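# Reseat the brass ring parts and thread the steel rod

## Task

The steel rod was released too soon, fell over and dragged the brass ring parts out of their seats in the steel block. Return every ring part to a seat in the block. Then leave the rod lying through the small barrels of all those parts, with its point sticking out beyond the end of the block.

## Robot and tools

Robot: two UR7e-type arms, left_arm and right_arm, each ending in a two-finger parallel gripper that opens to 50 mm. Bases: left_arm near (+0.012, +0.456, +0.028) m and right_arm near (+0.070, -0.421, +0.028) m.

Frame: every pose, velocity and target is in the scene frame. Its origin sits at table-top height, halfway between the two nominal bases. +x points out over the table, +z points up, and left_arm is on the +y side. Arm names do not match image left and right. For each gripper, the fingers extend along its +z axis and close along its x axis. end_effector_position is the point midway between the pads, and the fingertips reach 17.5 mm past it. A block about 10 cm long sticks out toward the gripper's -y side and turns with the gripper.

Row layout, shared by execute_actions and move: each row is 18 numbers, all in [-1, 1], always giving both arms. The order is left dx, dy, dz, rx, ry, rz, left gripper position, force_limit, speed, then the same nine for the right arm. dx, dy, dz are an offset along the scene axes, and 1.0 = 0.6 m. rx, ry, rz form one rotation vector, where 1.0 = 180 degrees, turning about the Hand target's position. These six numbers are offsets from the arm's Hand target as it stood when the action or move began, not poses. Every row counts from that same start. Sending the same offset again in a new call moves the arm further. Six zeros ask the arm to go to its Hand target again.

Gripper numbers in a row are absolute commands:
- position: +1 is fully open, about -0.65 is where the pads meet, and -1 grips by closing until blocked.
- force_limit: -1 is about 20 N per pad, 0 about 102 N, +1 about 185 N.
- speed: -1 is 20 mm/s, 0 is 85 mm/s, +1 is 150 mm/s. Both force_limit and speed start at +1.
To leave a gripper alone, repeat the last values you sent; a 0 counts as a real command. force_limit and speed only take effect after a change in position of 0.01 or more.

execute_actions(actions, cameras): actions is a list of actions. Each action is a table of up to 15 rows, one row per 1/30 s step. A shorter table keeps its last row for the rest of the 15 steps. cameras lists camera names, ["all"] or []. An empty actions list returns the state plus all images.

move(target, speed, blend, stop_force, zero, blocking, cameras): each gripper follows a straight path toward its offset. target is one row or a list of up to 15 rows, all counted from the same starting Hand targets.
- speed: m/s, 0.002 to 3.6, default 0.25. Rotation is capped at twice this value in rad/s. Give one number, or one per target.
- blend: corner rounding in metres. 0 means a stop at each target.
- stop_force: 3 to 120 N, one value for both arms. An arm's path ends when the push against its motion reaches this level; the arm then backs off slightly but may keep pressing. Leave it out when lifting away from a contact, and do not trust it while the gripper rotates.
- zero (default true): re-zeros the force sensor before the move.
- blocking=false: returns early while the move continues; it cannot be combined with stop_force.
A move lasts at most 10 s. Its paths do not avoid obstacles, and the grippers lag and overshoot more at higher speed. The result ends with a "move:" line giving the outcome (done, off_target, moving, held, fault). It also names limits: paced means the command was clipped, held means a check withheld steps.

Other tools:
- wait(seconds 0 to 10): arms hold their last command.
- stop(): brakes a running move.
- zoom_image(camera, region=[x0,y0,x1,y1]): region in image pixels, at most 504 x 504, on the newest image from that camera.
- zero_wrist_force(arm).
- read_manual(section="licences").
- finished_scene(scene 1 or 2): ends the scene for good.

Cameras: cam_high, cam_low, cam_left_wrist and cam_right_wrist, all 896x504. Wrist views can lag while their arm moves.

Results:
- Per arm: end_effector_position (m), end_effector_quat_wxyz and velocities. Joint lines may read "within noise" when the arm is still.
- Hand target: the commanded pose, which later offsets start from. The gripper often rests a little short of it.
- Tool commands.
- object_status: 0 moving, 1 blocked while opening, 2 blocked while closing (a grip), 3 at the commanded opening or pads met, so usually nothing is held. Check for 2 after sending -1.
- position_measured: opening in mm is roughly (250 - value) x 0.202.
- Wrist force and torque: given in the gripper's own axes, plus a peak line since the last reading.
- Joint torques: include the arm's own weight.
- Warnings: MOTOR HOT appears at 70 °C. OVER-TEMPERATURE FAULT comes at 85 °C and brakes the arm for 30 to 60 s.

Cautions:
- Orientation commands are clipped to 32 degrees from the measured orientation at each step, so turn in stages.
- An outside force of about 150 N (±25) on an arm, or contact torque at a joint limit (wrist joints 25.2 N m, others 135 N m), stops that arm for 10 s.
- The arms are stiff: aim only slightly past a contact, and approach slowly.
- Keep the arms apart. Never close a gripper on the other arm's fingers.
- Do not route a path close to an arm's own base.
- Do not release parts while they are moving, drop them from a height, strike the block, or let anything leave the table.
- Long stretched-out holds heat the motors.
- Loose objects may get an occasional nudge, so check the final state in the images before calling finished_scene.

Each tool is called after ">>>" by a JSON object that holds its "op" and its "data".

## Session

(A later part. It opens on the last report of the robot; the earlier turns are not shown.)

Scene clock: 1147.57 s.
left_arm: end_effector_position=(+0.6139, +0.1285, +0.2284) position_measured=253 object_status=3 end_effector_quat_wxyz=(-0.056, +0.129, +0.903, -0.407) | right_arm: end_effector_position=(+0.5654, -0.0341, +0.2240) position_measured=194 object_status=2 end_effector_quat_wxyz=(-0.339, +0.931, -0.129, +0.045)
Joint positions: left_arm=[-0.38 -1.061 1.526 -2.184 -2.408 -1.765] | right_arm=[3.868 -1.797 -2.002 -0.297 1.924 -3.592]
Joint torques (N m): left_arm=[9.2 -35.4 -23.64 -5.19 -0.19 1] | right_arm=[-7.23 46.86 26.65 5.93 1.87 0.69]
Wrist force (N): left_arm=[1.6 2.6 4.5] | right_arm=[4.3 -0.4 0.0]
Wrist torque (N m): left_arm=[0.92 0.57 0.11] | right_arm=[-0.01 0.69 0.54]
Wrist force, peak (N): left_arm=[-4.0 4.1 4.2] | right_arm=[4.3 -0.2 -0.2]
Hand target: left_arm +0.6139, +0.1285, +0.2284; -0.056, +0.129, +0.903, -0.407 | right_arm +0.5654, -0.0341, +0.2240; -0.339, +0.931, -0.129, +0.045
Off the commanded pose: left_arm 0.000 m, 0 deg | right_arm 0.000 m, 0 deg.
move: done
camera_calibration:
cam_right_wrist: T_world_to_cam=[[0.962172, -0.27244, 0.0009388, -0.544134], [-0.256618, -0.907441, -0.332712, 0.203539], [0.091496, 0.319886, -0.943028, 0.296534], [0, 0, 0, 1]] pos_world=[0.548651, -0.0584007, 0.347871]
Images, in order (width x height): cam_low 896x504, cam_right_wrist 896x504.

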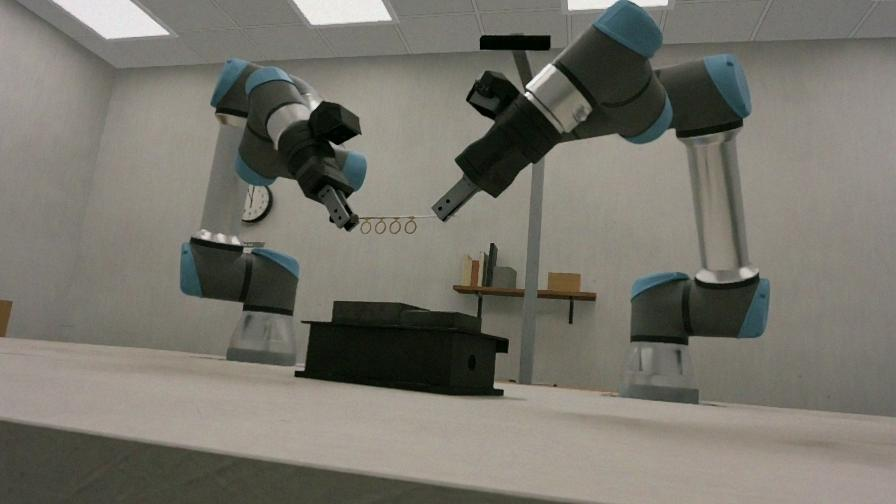

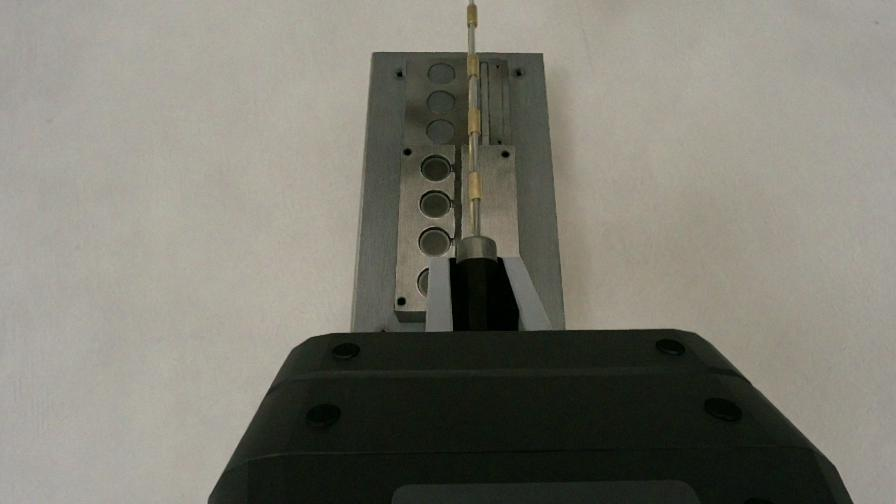

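>>> {"op": "move", "data": {"target": [[0,0,0,0,0,0,0.5,0,-0.5,0,0,0,0,0,0,-1,-0.4,-0.9],[0.0277,0.096,0.0884,0,0,0,0.5,0,-0.5,0,0,0,0,0,0,-1,-0.4,-0.9]], "speed": 0.08, "cameras": ["cam_low","cam_right_wrist","cam_left_wrist"]}}

>>> {"op": "zoom_image", "data": {"camera": "cam_low", "region": [325, 180, 455, 250]}}

>>> {"op": "zoom_image", "data": {"camera": "cam_left_wrist", "region": [330, 0, 610, 330]}}

Scene clock: 1156.73 s.
left_arm: end_effector_position=(+0.6306, +0.1862, +0.2816) position_measured=78 object_status=3 end_effector_quat_wxyz=(-0.056, +0.129, +0.903, -0.407) | right_arm: end_effector_position=(+0.5653, -0.0341, +0.2240) position_measured=194 object_status=2 end_effector_quat_wxyz=(-0.339, +0.931, -0.129, +0.045)
Joint positions: left_arm=[-0.29 -1.104 1.42 -1.934 -2.417 -1.63] | right_arm=[3.868 -1.797 -2.002 -0.297 1.924 -3.592]
Joint torques (N m): left_arm=[-11.07 -31.88 -13.51 -2.33 -3 0.27] | right_arm=[8.98 46.39 22.1 1.94 0.46 1.44]
Wrist force (N): left_arm=[-3.8 4.4 4.0] | right_arm=[-0.7 1.1 -1.3]
Wrist torque (N m): left_arm=[0.91 0.61 0.26] | right_arm=[0.14 0.09 -0.08]
Wrist force, peak (N): left_arm=[-3.6 5.1 5.3] | right_arm=[4.6 -0.2 0.0]
Hand target: left_arm +0.6305, +0.1861, +0.2814; -0.056, +0.129, +0.903, -0.407 | right_arm +0.5654, -0.0341, +0.2240; -0.339, +0.931, -0.129, +0.045
Off the commanded pose: left_arm 0.000 m, 0 deg | right_arm 0.000 m, 0 deg.
move: done
camera_calibration:
cam_left_wrist: T_world_to_cam=[[-0.96023, 0.279202, 0.00201001, 0.562388], [0.24365, 0.841431, -0.482316, -0.155036], [-0.136355, -0.462645, -0.875995, 0.552681], [0, 0, 0, 1]] pos_world=[0.653157, 0.229127, 0.408239]
cam_right_wrist: T_world_to_cam=[[0.962172, -0.27244, 0.0009388, -0.544038], [-0.256618, -0.907441, -0.332712, 0.203514], [0.091496, 0.319886, -0.943028, 0.296543], [0, 0, 0, 1]] pos_world=[0.548551, -0.0584007, 0.347871]
Images, in order (width x height): cam_low 896x504, cam_left_wrist 896x504, cam_right_wrist 896x504.

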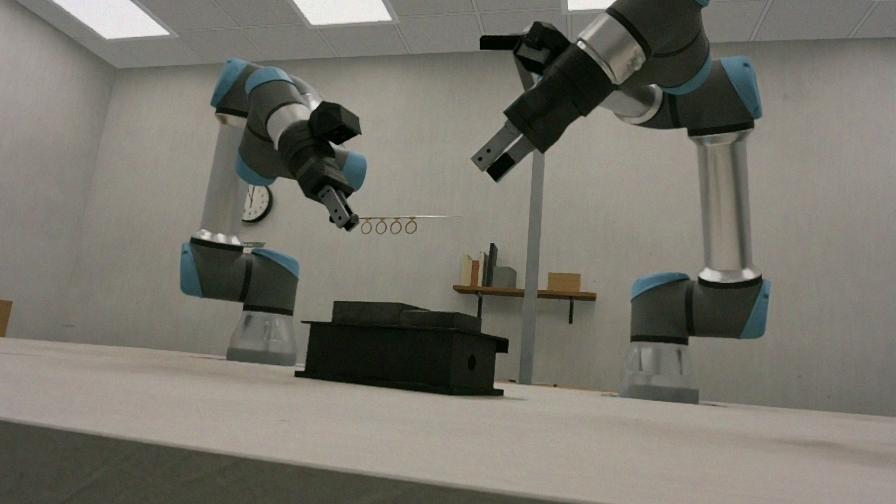

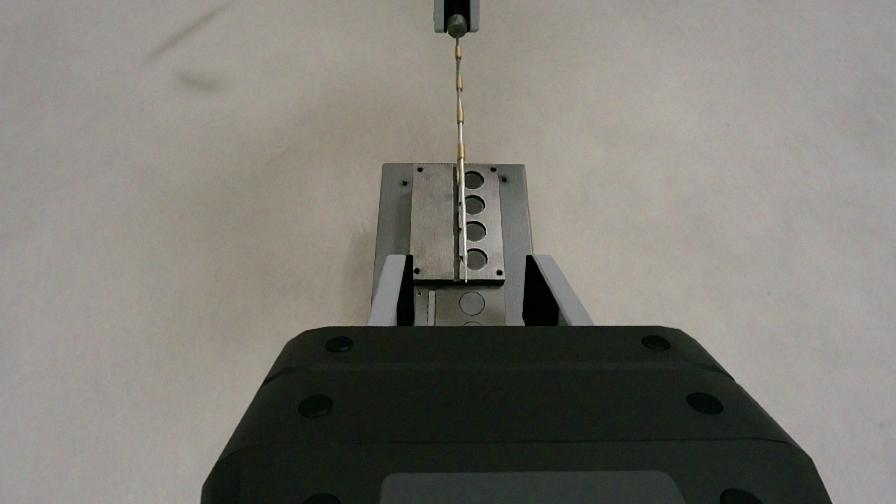

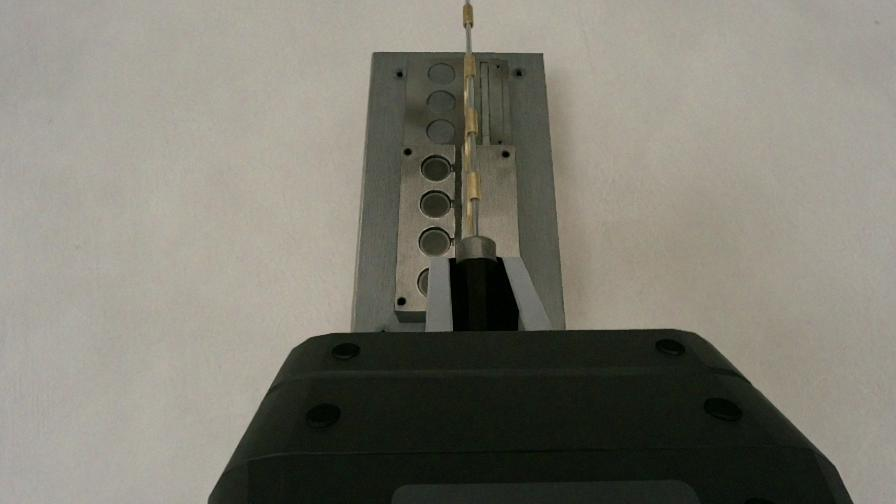

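Scaled by 3.877.

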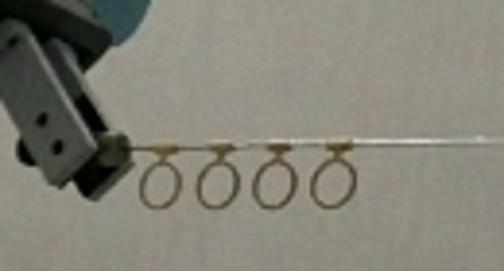

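Scaled by 1.527.

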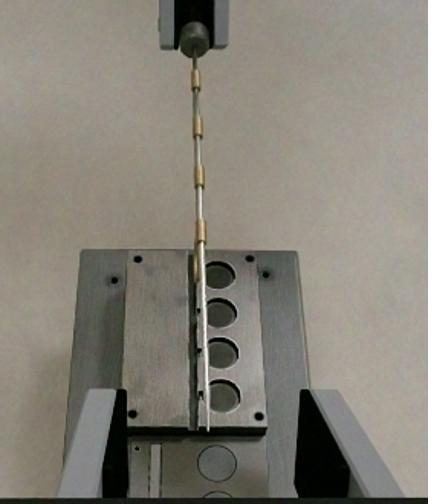

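>>> {"op": "move", "data": {"target": [0,0,0,0,0,0,0.5,0,-0.5,-0.0333,0.0098,-0.1,0,0,-0.0028,-1,-0.4,-0.9], "speed": 0.06, "cameras": ["cam_low","cam_right_wrist","cam_left_wrist"]}}

>>> {"op": "zoom_image", "data": {"camera": "cam_low", "region": [310, 220, 470, 320]}}

>>> {"op": "zoom_image", "data": {"camera": "cam_left_wrist", "region": [400, 20, 540, 300]}}

>>> {"op": "zoom_image", "data": {"camera": "cam_right_wrist", "region": [400, 0, 560, 320]}}

Scene clock: 1183.07 s.
left_arm: end_effector_position=(+0.6305, +0.1861, +0.2814) position_measured=78 object_status=3 end_effector_quat_wxyz=(-0.056, +0.129, +0.903, -0.407) | right_arm: end_effector_position=(+0.5453, -0.0282, +0.1638) position_measured=194 object_status=2 end_effector_quat_wxyz=(-0.339, +0.930, -0.133, +0.047)
Joint positions: left_arm=[-0.29 -1.104 1.42 -1.933 -2.417 -1.63] | right_arm=[3.908 -1.877 -2.104 -0.102 1.895 -3.55]
Joint torques (N m): left_arm=[-12.06 -34.48 -12.87 -4.27 0.3 -0.08] | right_arm=[-10.71 47.31 23.63 3.36 2.87 -1.65]
Wrist force (N): left_arm=[-3.6 4.2 4.0] | right_arm=[-0.6 1.0 -1.2]
Wrist torque (N m): left_arm=[0.90 0.56 0.26] | right_arm=[0.12 0.09 -0.07]
Wrist force, peak (N): left_arm=[-4.2 4.6 4.0] | right_arm=[-0.5 -0.1 -2.7]
Hand target: left_arm +0.6305, +0.1861, +0.2814; -0.056, +0.129, +0.903, -0.407 | right_arm +0.5454, -0.0282, +0.1640; -0.339, +0.930, -0.133, +0.047
Off the commanded pose: left_arm 0.000 m, 0 deg | right_arm 0.000 m, 0 deg.
move: done
camera_calibration:
cam_left_wrist: T_world_to_cam=[[-0.960175, 0.27939, 0.00237267, 0.562094], [0.243644, 0.841426, -0.482328, -0.155014], [-0.136754, -0.462541, -0.875988, 0.552679], [0, 0, 0, 1]] pos_world=[0.653058, 0.229026, 0.408039]
cam_right_wrist: T_world_to_cam=[[0.959767, -0.280797, 0.000855228, -0.522025], [-0.264552, -0.905253, -0.33246, 0.188103], [0.0941279, 0.318857, -0.943117, 0.238345], [0, 0, 0, 1]] pos_world=[0.52835, -0.0523005, 0.287771]
Images, in order (width x height): cam_low 896x504, cam_left_wrist 896x504, cam_right_wrist 896x504.

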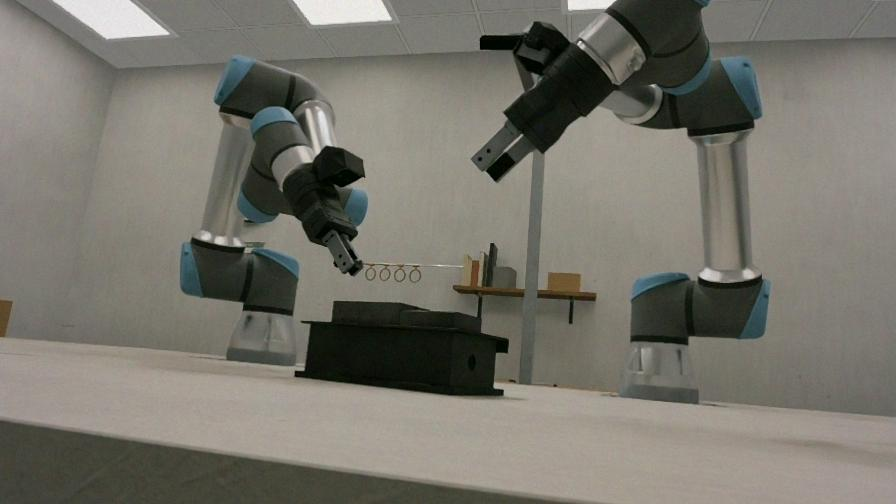

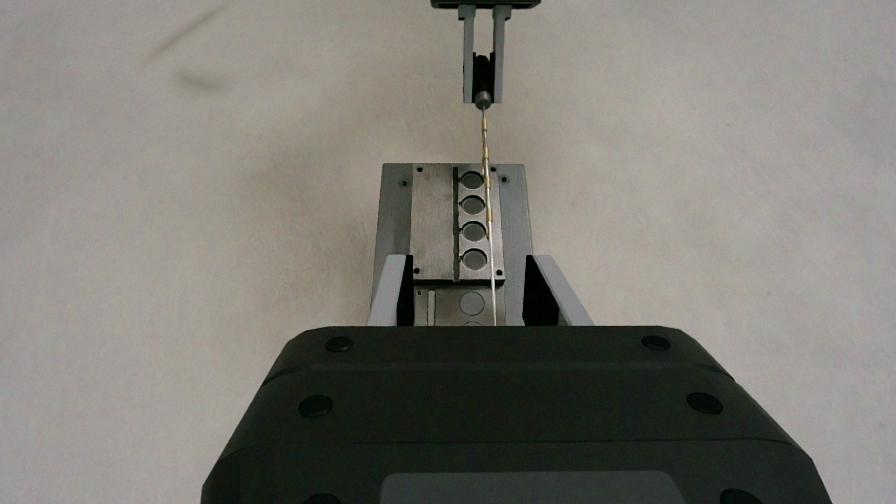

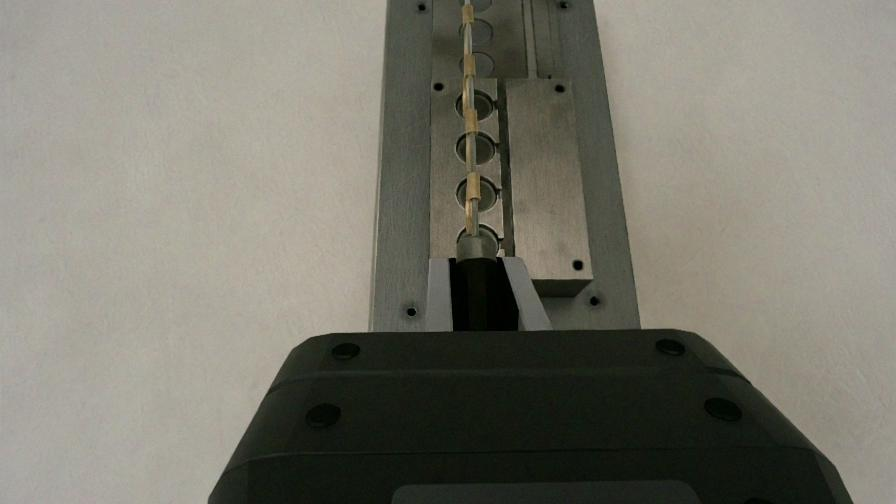

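Scaled by 3.150.

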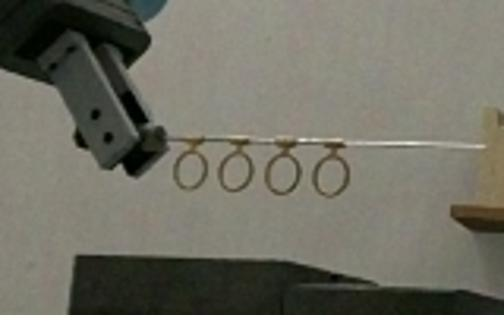

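Scaled by 1.800.

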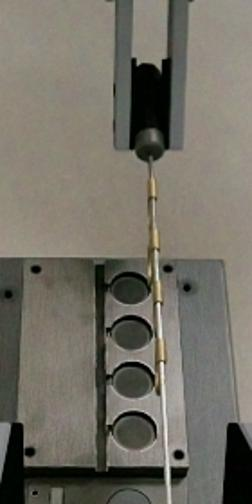

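Scaled by 1.575.

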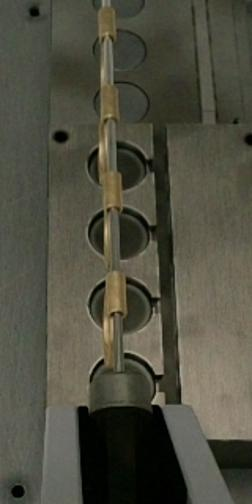

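>>> {"op": "move", "data": {"target": [0,0,0,0,0,0,0.5,0,-0.5,-0.0048,0.0014,-0.0625,0.0056,-0.0016,-0.0028,-1,-0.4,-0.9], "speed": 0.05, "cameras": ["cam_low","cam_right_wrist","cam_left_wrist"]}}

>>> {"op": "zoom_image", "data": {"camera": "cam_low", "region": [310, 240, 470, 320]}}

>>> {"op": "zoom_image", "data": {"camera": "cam_left_wrist", "region": [400, 100, 540, 310]}}

>>> {"op": "zoom_image", "data": {"camera": "cam_right_wrist", "region": [400, 0, 560, 320]}}

Scene clock: 1224.37 s.
left_arm: end_effector_position=(+0.6305, +0.1861, +0.2814) position_measured=78 object_status=3 end_effector_quat_wxyz=(-0.056, +0.129, +0.903, -0.407) | right_arm: end_effector_position=(+0.5424, -0.0274, +0.1263) position_measured=194 object_status=2 end_effector_quat_wxyz=(-0.347, +0.927, -0.136, +0.049)
Joint positions: left_arm=[-0.29 -1.104 1.42 -1.934 -2.417 -1.63] | right_arm=[3.913 -1.961 -2.145 0.044 1.894 -3.533]
Joint torques (N m): left_arm=[-11.21 -56.5 -12.94 -4.78 0.18 -1.02] | right_arm=[1.85 42.84 22.75 3.06 -1.88 -1.61]
Wrist force (N): left_arm=[-3.6 4.1 3.9] | right_arm=[-0.6 -1.8 -4.2]
Wrist torque (N m): left_arm=[0.88 0.56 0.26] | right_arm=[0.37 0.10 -0.08]
Wrist force, peak (N): left_arm=[-4.0 4.7 4.1] | right_arm=[-0.6 -3.4 -6.5]
Hand target: left_arm +0.6305, +0.1861, +0.2814; -0.056, +0.129, +0.903, -0.407 | right_arm +0.5425, -0.0274, +0.1265; -0.347, +0.927, -0.136, +0.050
Off the commanded pose: left_arm 0.000 m, 0 deg | right_arm 0.000 m, 0 deg.
move: done
camera_calibration:
cam_left_wrist: T_world_to_cam=[[-0.960188, 0.279346, 0.00228815, 0.562243], [0.243649, 0.841437, -0.482306, -0.155053], [-0.136656, -0.462547, -0.876, 0.552635], [0, 0, 0, 1]] pos_world=[0.653158, 0.229026, 0.408039]
cam_right_wrist: T_world_to_cam=[[0.957236, -0.289309, 0.00059463, -0.517868], [-0.270853, -0.89689, -0.349611, 0.181427], [0.101679, 0.334499, -0.936895, 0.198564], [0, 0, 0, 1]] pos_world=[0.524672, -0.0535232, 0.249771]
Images, in order (width x height): cam_low 896x504, cam_left_wrist 896x504, cam_right_wrist 896x504.

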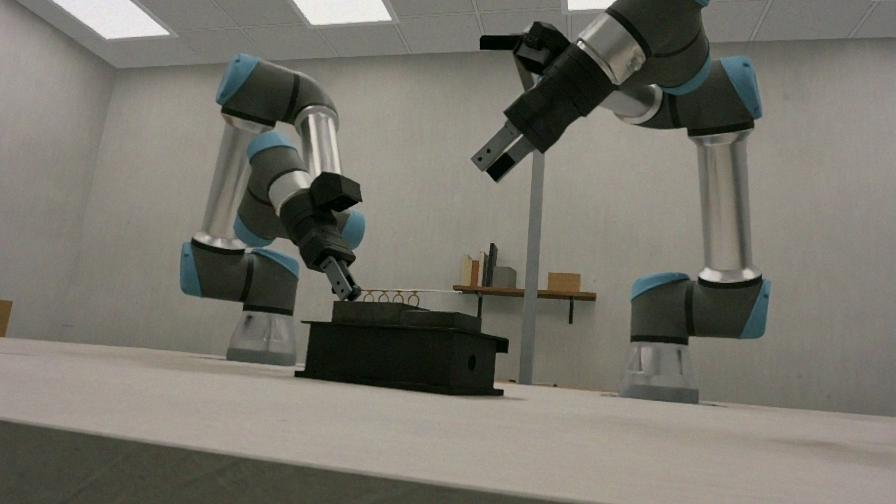

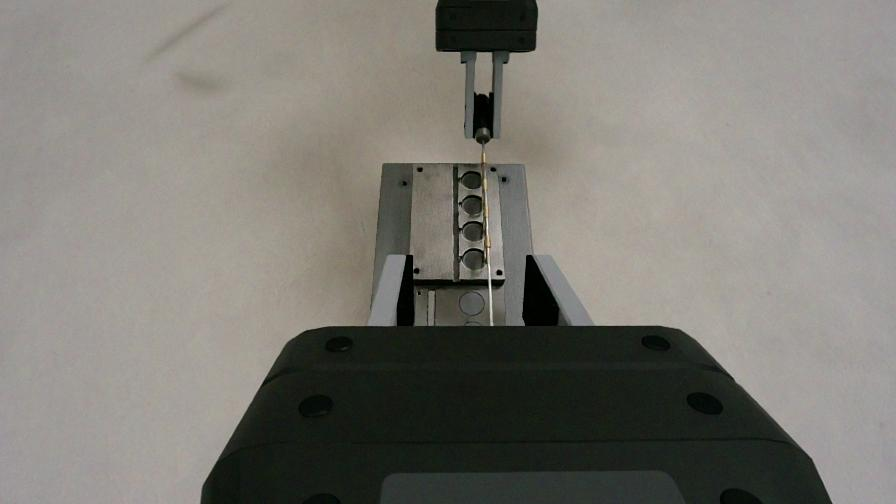

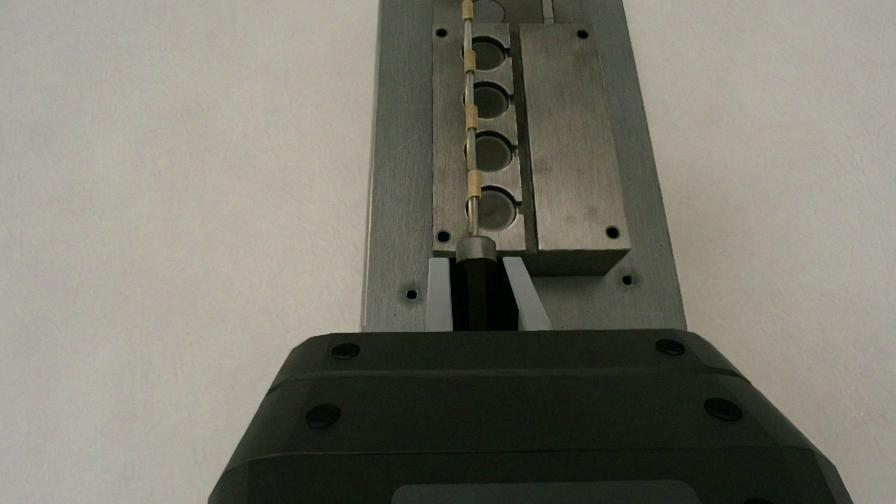

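Scaled by 3.150.

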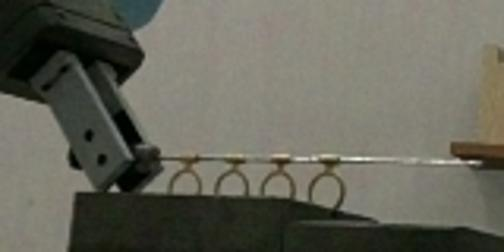

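Scaled by 2.400.

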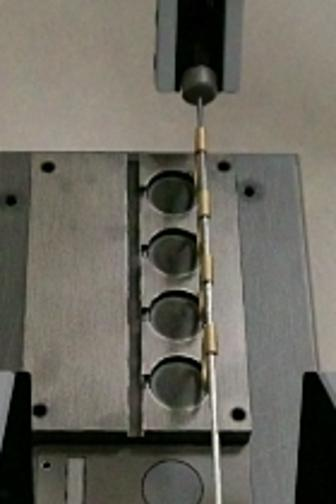

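Scaled by 1.575.

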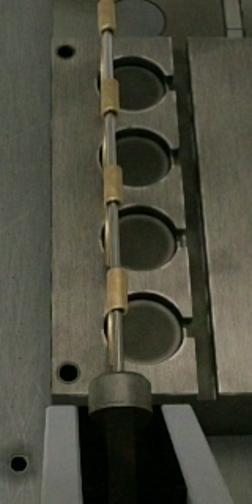

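>>> {"op": "move", "data": {"target": [[0,0,0,0,0,0,0.5,0,-0.5,0,0,0.0025,0,0,0,-1,-0.4,-0.9],[0,0,0,0,0,0,0.5,0,-0.5,0.0008,0.0027,0.0025,0,0,0,-1,-0.4,-0.9]], "speed": 0.02, "cameras": ["cam_right_wrist"]}}

>>> {"op": "zoom_image", "data": {"camera": "cam_right_wrist", "region": [430, 0, 530, 240]}}

Scene clock: 1271.87 s.
left_arm: end_effector_position=(+0.6305, +0.1861, +0.2814) position_measured=78 object_status=3 end_effector_quat_wxyz=(-0.056, +0.129, +0.903, -0.407) | right_arm: end_effector_position=(+0.5431, -0.0257, +0.1281) position_measured=194 object_status=2 end_effector_quat_wxyz=(-0.347, +0.927, -0.136, +0.050)
Joint positions: left_arm=[-0.29 -1.104 1.42 -1.934 -2.417 -1.63] | right_arm=[3.914 -1.959 -2.14 0.039 1.893 -3.531]
Joint torques (N m): left_arm=[-11.48 -56.46 -13.17 -4.81 0 -0.84] | right_arm=[-0.08 35.4 9.48 2.85 -0.09 0.55]
Wrist force (N): left_arm=[-3.8 4.4 3.7] | right_arm=[-0.7 0.8 -1.4]
Wrist torque (N m): left_arm=[0.92 0.60 0.25] | right_arm=[0.09 0.10 -0.09]
Wrist force, peak (N): left_arm=[-3.9 4.4 4.3] | right_arm=[-0.6 -1.4 -4.4]
Hand target: left_arm +0.6305, +0.1861, +0.2814; -0.056, +0.129, +0.903, -0.407 | right_arm +0.5430, -0.0258, +0.1280; -0.347, +0.927, -0.136, +0.050
Off the commanded pose: left_arm 0.000 m, 0 deg | right_arm 0.000 m, 0 deg.
move: done
camera_calibration:
cam_right_wrist: T_world_to_cam=[[0.957215, -0.289378, 0.000884735, -0.518018], [-0.270775, -0.89675, -0.35003, 0.183782], [0.102084, 0.334814, -0.936738, 0.199291], [0, 0, 0, 1]] pos_world=[0.525274, -0.0518217, 0.251471]
Images, in order (width x height): cam_right_wrist 896x504.

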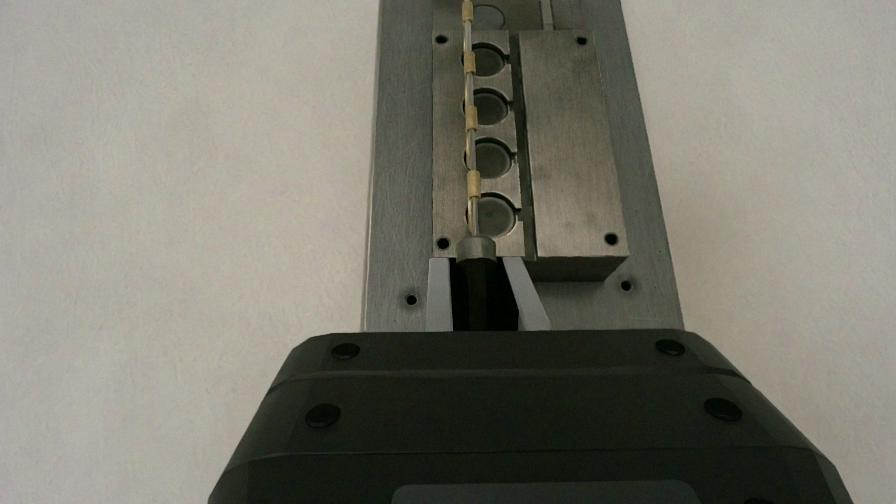

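Scaled by 2.100.

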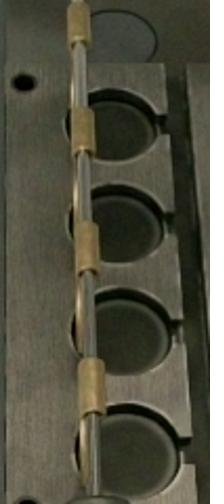

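>>> {"op": "move", "data": {"target": [[0,0,0,0,0,0,0.5,0,-0.5,0.0056,-0.0016,-0.0022,0,0,0,-1,-0.4,-0.9],[0,0,0,0,0,0,0.5,0,-0.5,0.0093,-0.0027,-0.003,0,0,0,-1,-0.4,-0.9],[0,0,0,0,0,0,0.5,0,-0.5,0.0154,-0.0044,-0.0053,0,0,0,-1,-0.4,-0.9],[0,0,0,0,0,0,0.5,0,-0.5,0.0224,-0.0064,-0.01,0,0,0,-1,-0.4,-0.9]], "speed": 0.02, "blend": 0.001, "cameras": ["cam_right_wrist","cam_left_wrist","cam_low"]}}

>>> {"op": "zoom_image", "data": {"camera": "cam_right_wrist", "region": [430, 0, 530, 240]}}

>>> {"op": "zoom_image", "data": {"camera": "cam_left_wrist", "region": [430, 150, 530, 300]}}

>>> {"op": "zoom_image", "data": {"camera": "cam_low", "region": [310, 240, 470, 320]}}

Scene clock: 1279.83 s.
left_arm: end_effector_position=(+0.6305, +0.1861, +0.2814) position_measured=78 object_status=3 end_effector_quat_wxyz=(-0.056, +0.129, +0.903, -0.407) | right_arm: end_effector_position=(+0.5566, -0.0296, +0.1219) position_measured=194 object_status=2 end_effector_quat_wxyz=(-0.347, +0.927, -0.136, +0.050)
Joint positions: left_arm=[-0.29 -1.104 1.42 -1.934 -2.417 -1.63] | right_arm=[3.888 -1.988 -2.115 0.035 1.909 -3.553]
Joint torques (N m): left_arm=[-11.52 -57.32 -12.46 -4.77 -0.01 -1.01] | right_arm=[9.61 43.69 5.28 3.11 0.16 1.52]
Wrist force (N): left_arm=[-3.5 4.5 3.9] | right_arm=[0.8 -5.5 -10.1]
Wrist torque (N m): left_arm=[0.95 0.56 0.25] | right_arm=[0.33 0.14 0.04]
Wrist force, peak (N): left_arm=[-3.9 4.6 4.2] | right_arm=[0.0 -6.2 -10.1]
Hand target: left_arm +0.6305, +0.1861, +0.2814; -0.056, +0.129, +0.903, -0.407 | right_arm +0.5564, -0.0296, +0.1220; -0.347, +0.927, -0.136, +0.050
Off the commanded pose: left_arm 0.000 m, 0 deg | right_arm 0.000 m, 0 deg.
move: done
camera_calibration:
cam_left_wrist: T_world_to_cam=[[-0.960188, 0.279346, 0.00228815, 0.562147], [0.243649, 0.841437, -0.482306, -0.155028], [-0.136656, -0.462547, -0.876, 0.552622], [0, 0, 0, 1]] pos_world=[0.653058, 0.229026, 0.408039]
cam_right_wrist: T_world_to_cam=[[0.957258, -0.289233, 0.000839794, -0.532097], [-0.270661, -0.896808, -0.34997, 0.181636], [0.101976, 0.334784, -0.936761, 0.1936], [0, 0, 0, 1]] pos_world=[0.538773, -0.0558219, 0.245371]
Images, in order (width x height): cam_low 896x504, cam_left_wrist 896x504, cam_right_wrist 896x504.

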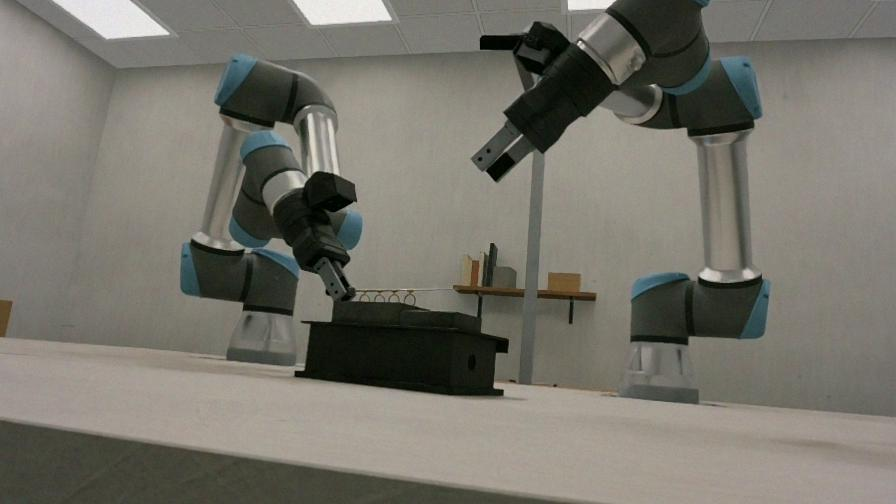

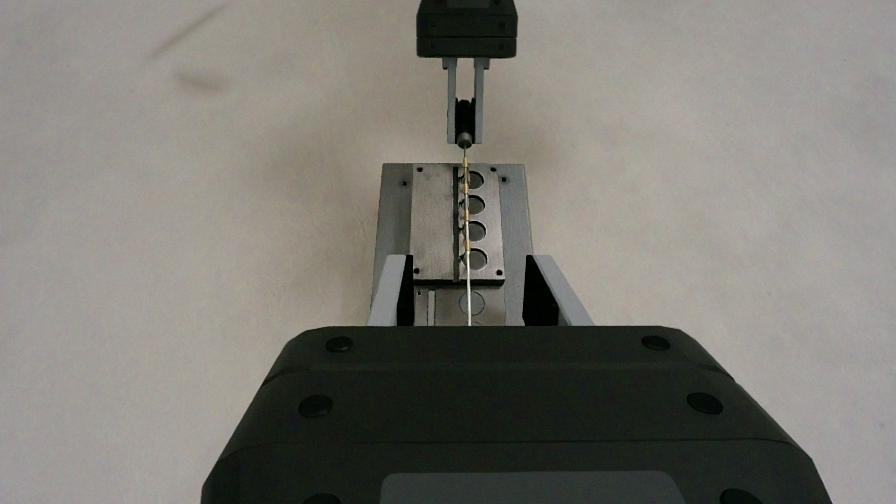

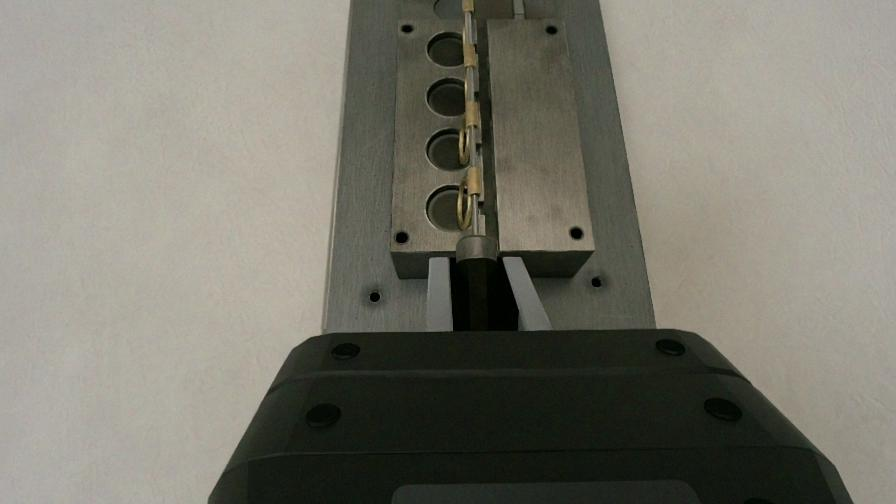

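Scaled by 2.100.

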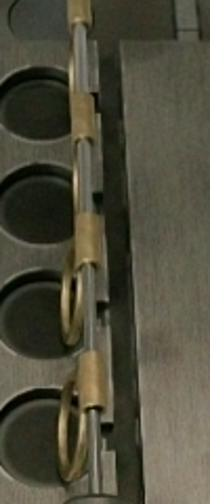

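Scaled by 3.360.

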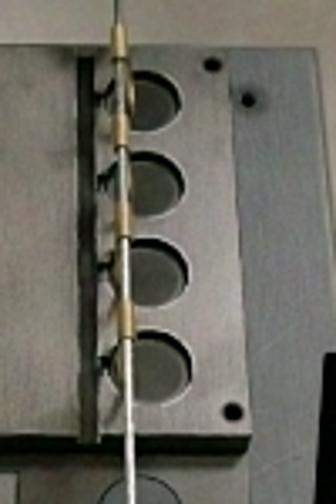

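Scaled by 3.150.

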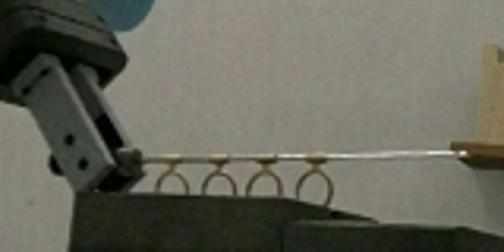

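>>> {"op": "move", "data": {"target": [[0,0,0,0,0,0,0.5,0,-0.5,0.008,-0.0023,0,0,0,0,-1,-0.4,-0.9]], "speed": 0.02, "cameras": ["cam_right_wrist","cam_left_wrist","cam_low"]}}

>>> {"op": "zoom_image", "data": {"camera": "cam_right_wrist", "region": [430, 0, 530, 240]}}

>>> {"op": "zoom_image", "data": {"camera": "cam_left_wrist", "region": [430, 150, 530, 300]}}

>>> {"op": "zoom_image", "data": {"camera": "cam_low", "region": [310, 240, 470, 320]}}

Scene clock: 1296.23 s.
left_arm: end_effector_position=(+0.6305, +0.1861, +0.2814) position_measured=78 object_status=3 end_effector_quat_wxyz=(-0.056, +0.129, +0.903, -0.407) | right_arm: end_effector_position=(+0.5613, -0.0310, +0.1219) position_measured=194 object_status=2 end_effector_quat_wxyz=(-0.347, +0.927, -0.136, +0.050)
Joint positions: left_arm=[-0.29 -1.104 1.42 -1.934 -2.417 -1.63] | right_arm=[3.88 -1.993 -2.105 0.027 1.914 -3.561]
Joint torques (N m): left_arm=[-11.3 -56.74 -13.5 -4.63 0.06 -0.93] | right_arm=[3.34 35.82 11.83 3.58 1.8 0.05]
Wrist force (N): left_arm=[-4.0 4.5 3.9] | right_arm=[-0.6 0.9 -1.4]
Wrist torque (N m): left_arm=[0.94 0.62 0.26] | right_arm=[0.11 0.08 0.00]
Wrist force, peak (N): left_arm=[-3.9 4.4 4.2] | right_arm=[0.8 -5.6 -10.3]
Hand target: left_arm +0.6305, +0.1861, +0.2814; -0.056, +0.129, +0.903, -0.407 | right_arm +0.5612, -0.0310, +0.1220; -0.347, +0.927, -0.136, +0.050
Off the commanded pose: left_arm 0.000 m, 0 deg | right_arm 0.000 m, 0 deg.
move: done
camera_calibration:
cam_left_wrist: T_world_to_cam=[[-0.960188, 0.279346, 0.00228815, 0.562147], [0.243649, 0.841437, -0.482306, -0.155028], [-0.136656, -0.462547, -0.876, 0.552622], [0, 0, 0, 1]] pos_world=[0.653058, 0.229026, 0.408039]
cam_right_wrist: T_world_to_cam=[[0.95724, -0.289296, 0.000743278, -0.536941], [-0.270764, -0.896819, -0.349862, 0.18177], [0.10188, 0.3347, -0.936801, 0.193613], [0, 0, 0, 1]] pos_world=[0.543473, -0.0571223, 0.245371]
Images, in order (width x height): cam_low 896x504, cam_left_wrist 896x504, cam_right_wrist 896x504.

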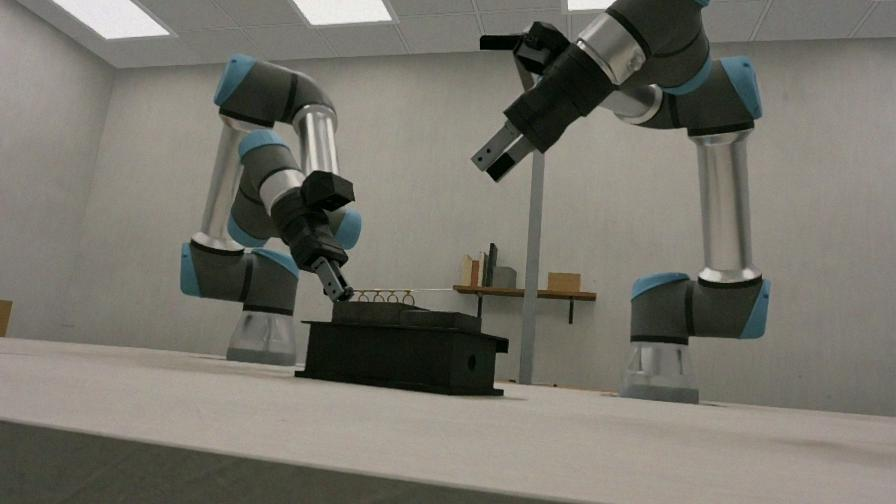

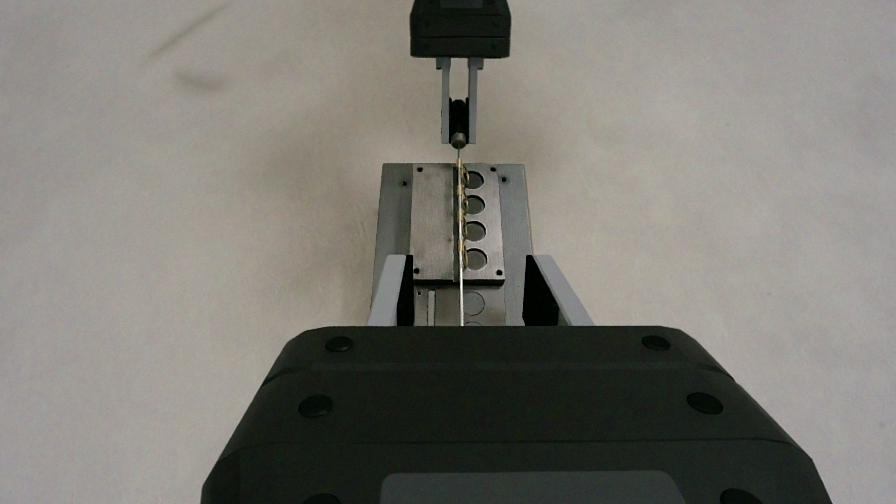

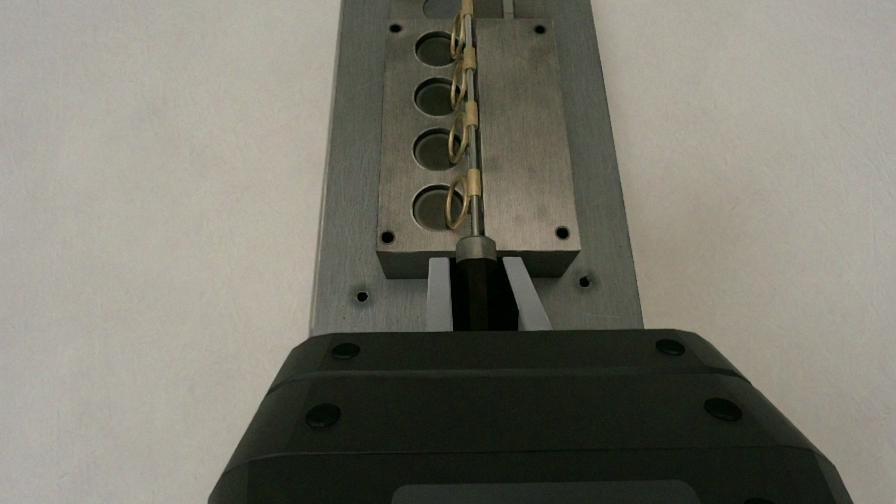

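Scaled by 2.100.

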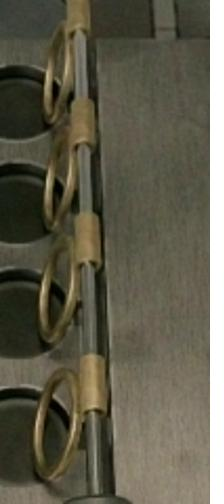

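Scaled by 3.360.

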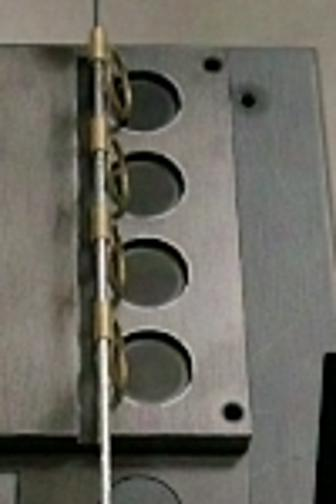

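Scaled by 3.150.

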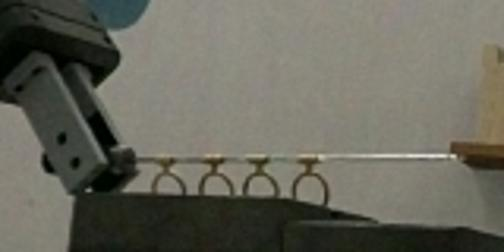

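>>> {"op": "move", "data": {"target": [[0,0,0,0,0,0,0.5,0,-0.5,0.004,-0.0011,0,0,0,0,-1,-0.4,-0.9],[0,0,0,0,0,0,0.5,0,-0.5,0.004,-0.0011,-0.0083,0,0,0,-1,-0.4,-0.9]], "speed": 0.02, "cameras": ["cam_right_wrist","cam_left_wrist","cam_low"]}}

>>> {"op": "zoom_image", "data": {"camera": "cam_right_wrist", "region": [430, 0, 530, 240]}}

>>> {"op": "zoom_image", "data": {"camera": "cam_left_wrist", "region": [430, 150, 530, 300]}}

>>> {"op": "zoom_image", "data": {"camera": "cam_low", "region": [310, 240, 470, 320]}}

Scene clock: 1306.10 s.
left_arm: end_effector_position=(+0.6305, +0.1861, +0.2814) position_measured=78 object_status=3 end_effector_quat_wxyz=(-0.056, +0.129, +0.903, -0.407) | right_arm: end_effector_position=(+0.5636, -0.0317, +0.1167) position_measured=194 object_status=2 end_effector_quat_wxyz=(-0.347, +0.927, -0.136, +0.049) end_effector_velocity=(+0.000, +0.000, +0.001) end_effector_angular_velocity=(-0.001, +0.001, +0.000)
Joint positions: left_arm=[-0.29 -1.104 1.42 -1.934 -2.417 -1.63] | right_arm=[3.875 -2.007 -2.102 0.037 1.917 -3.564]
Joint velocities: left_arm=[within noise] | right_arm=[0 0.004 0 -0.005 0 0]
Joint torques (N m): left_arm=[-11.22 -57.38 -13.61 -4.78 0.04 -0.87] | right_arm=[4.23 50.97 15.64 1.83 0.81 1.35]
Wrist force (N): left_arm=[-3.7 4.4 3.8] | right_arm=[-0.9 0.9 -1.4]
Wrist torque (N m): left_arm=[0.93 0.60 0.25] | right_arm=[0.11 0.13 0.00]
Wrist force, peak (N): left_arm=[-4.0 4.6 4.2] | right_arm=[3.9 -5.3 -10.2]
Hand target: left_arm +0.6305, +0.1861, +0.2814; -0.056, +0.129, +0.903, -0.407 | right_arm +0.5636, -0.0316, +0.1170; -0.347, +0.927, -0.136, +0.050
Off the commanded pose: left_arm 0.000 m, 0 deg | right_arm 0.000 m, 0 deg.
move: done
camera_calibration:
cam_left_wrist: T_world_to_cam=[[-0.960188, 0.279346, 0.00228815, 0.562147], [0.243649, 0.841437, -0.482306, -0.155028], [-0.136656, -0.462547, -0.876, 0.552622], [0, 0, 0, 1]] pos_world=[0.653058, 0.229026, 0.408039]
cam_right_wrist: T_world_to_cam=[[0.957236, -0.289309, 0.00059463, -0.539304], [-0.270853, -0.89689, -0.349611, 0.179929], [0.101679, 0.334499, -0.936895, 0.188863], [0, 0, 0, 1]] pos_world=[0.545772, -0.0578232, 0.240171]
Images, in order (width x height): cam_low 896x504, cam_left_wrist 896x504, cam_right_wrist 896x504.

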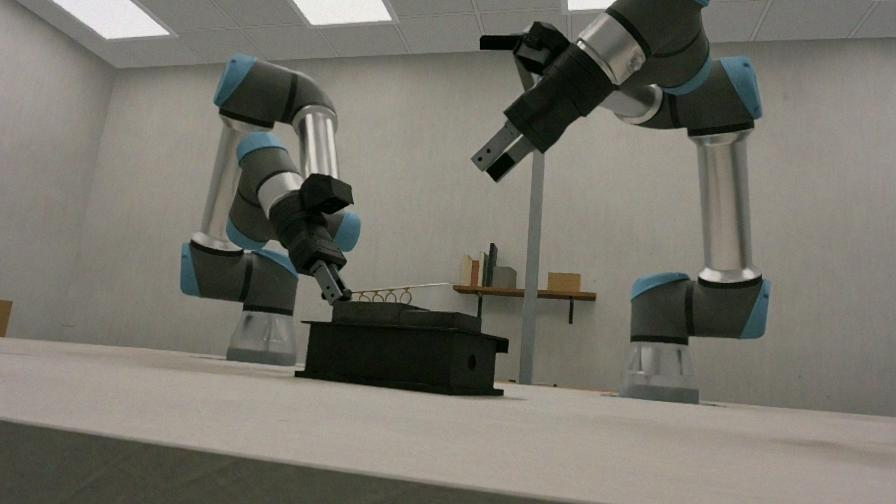

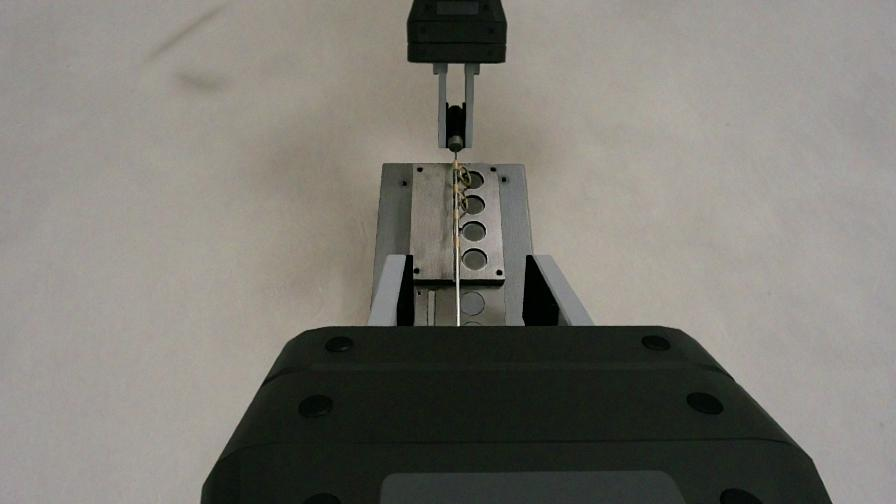

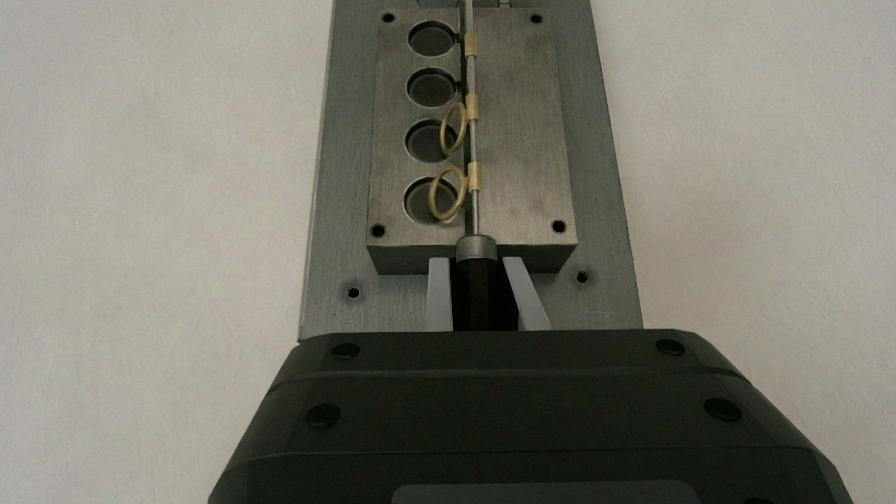

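Scaled by 2.100.

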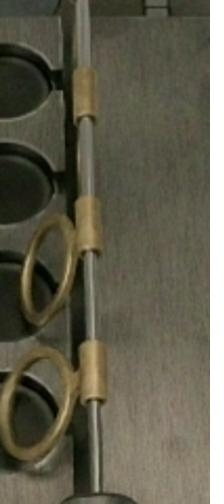

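Scaled by 3.360.

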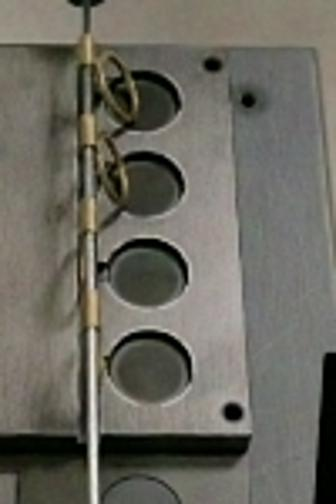

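Scaled by 3.150.

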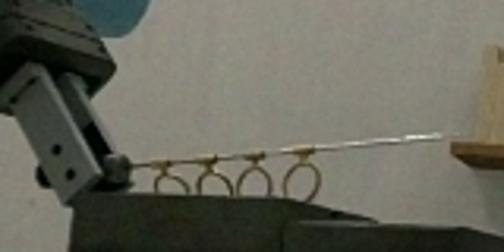

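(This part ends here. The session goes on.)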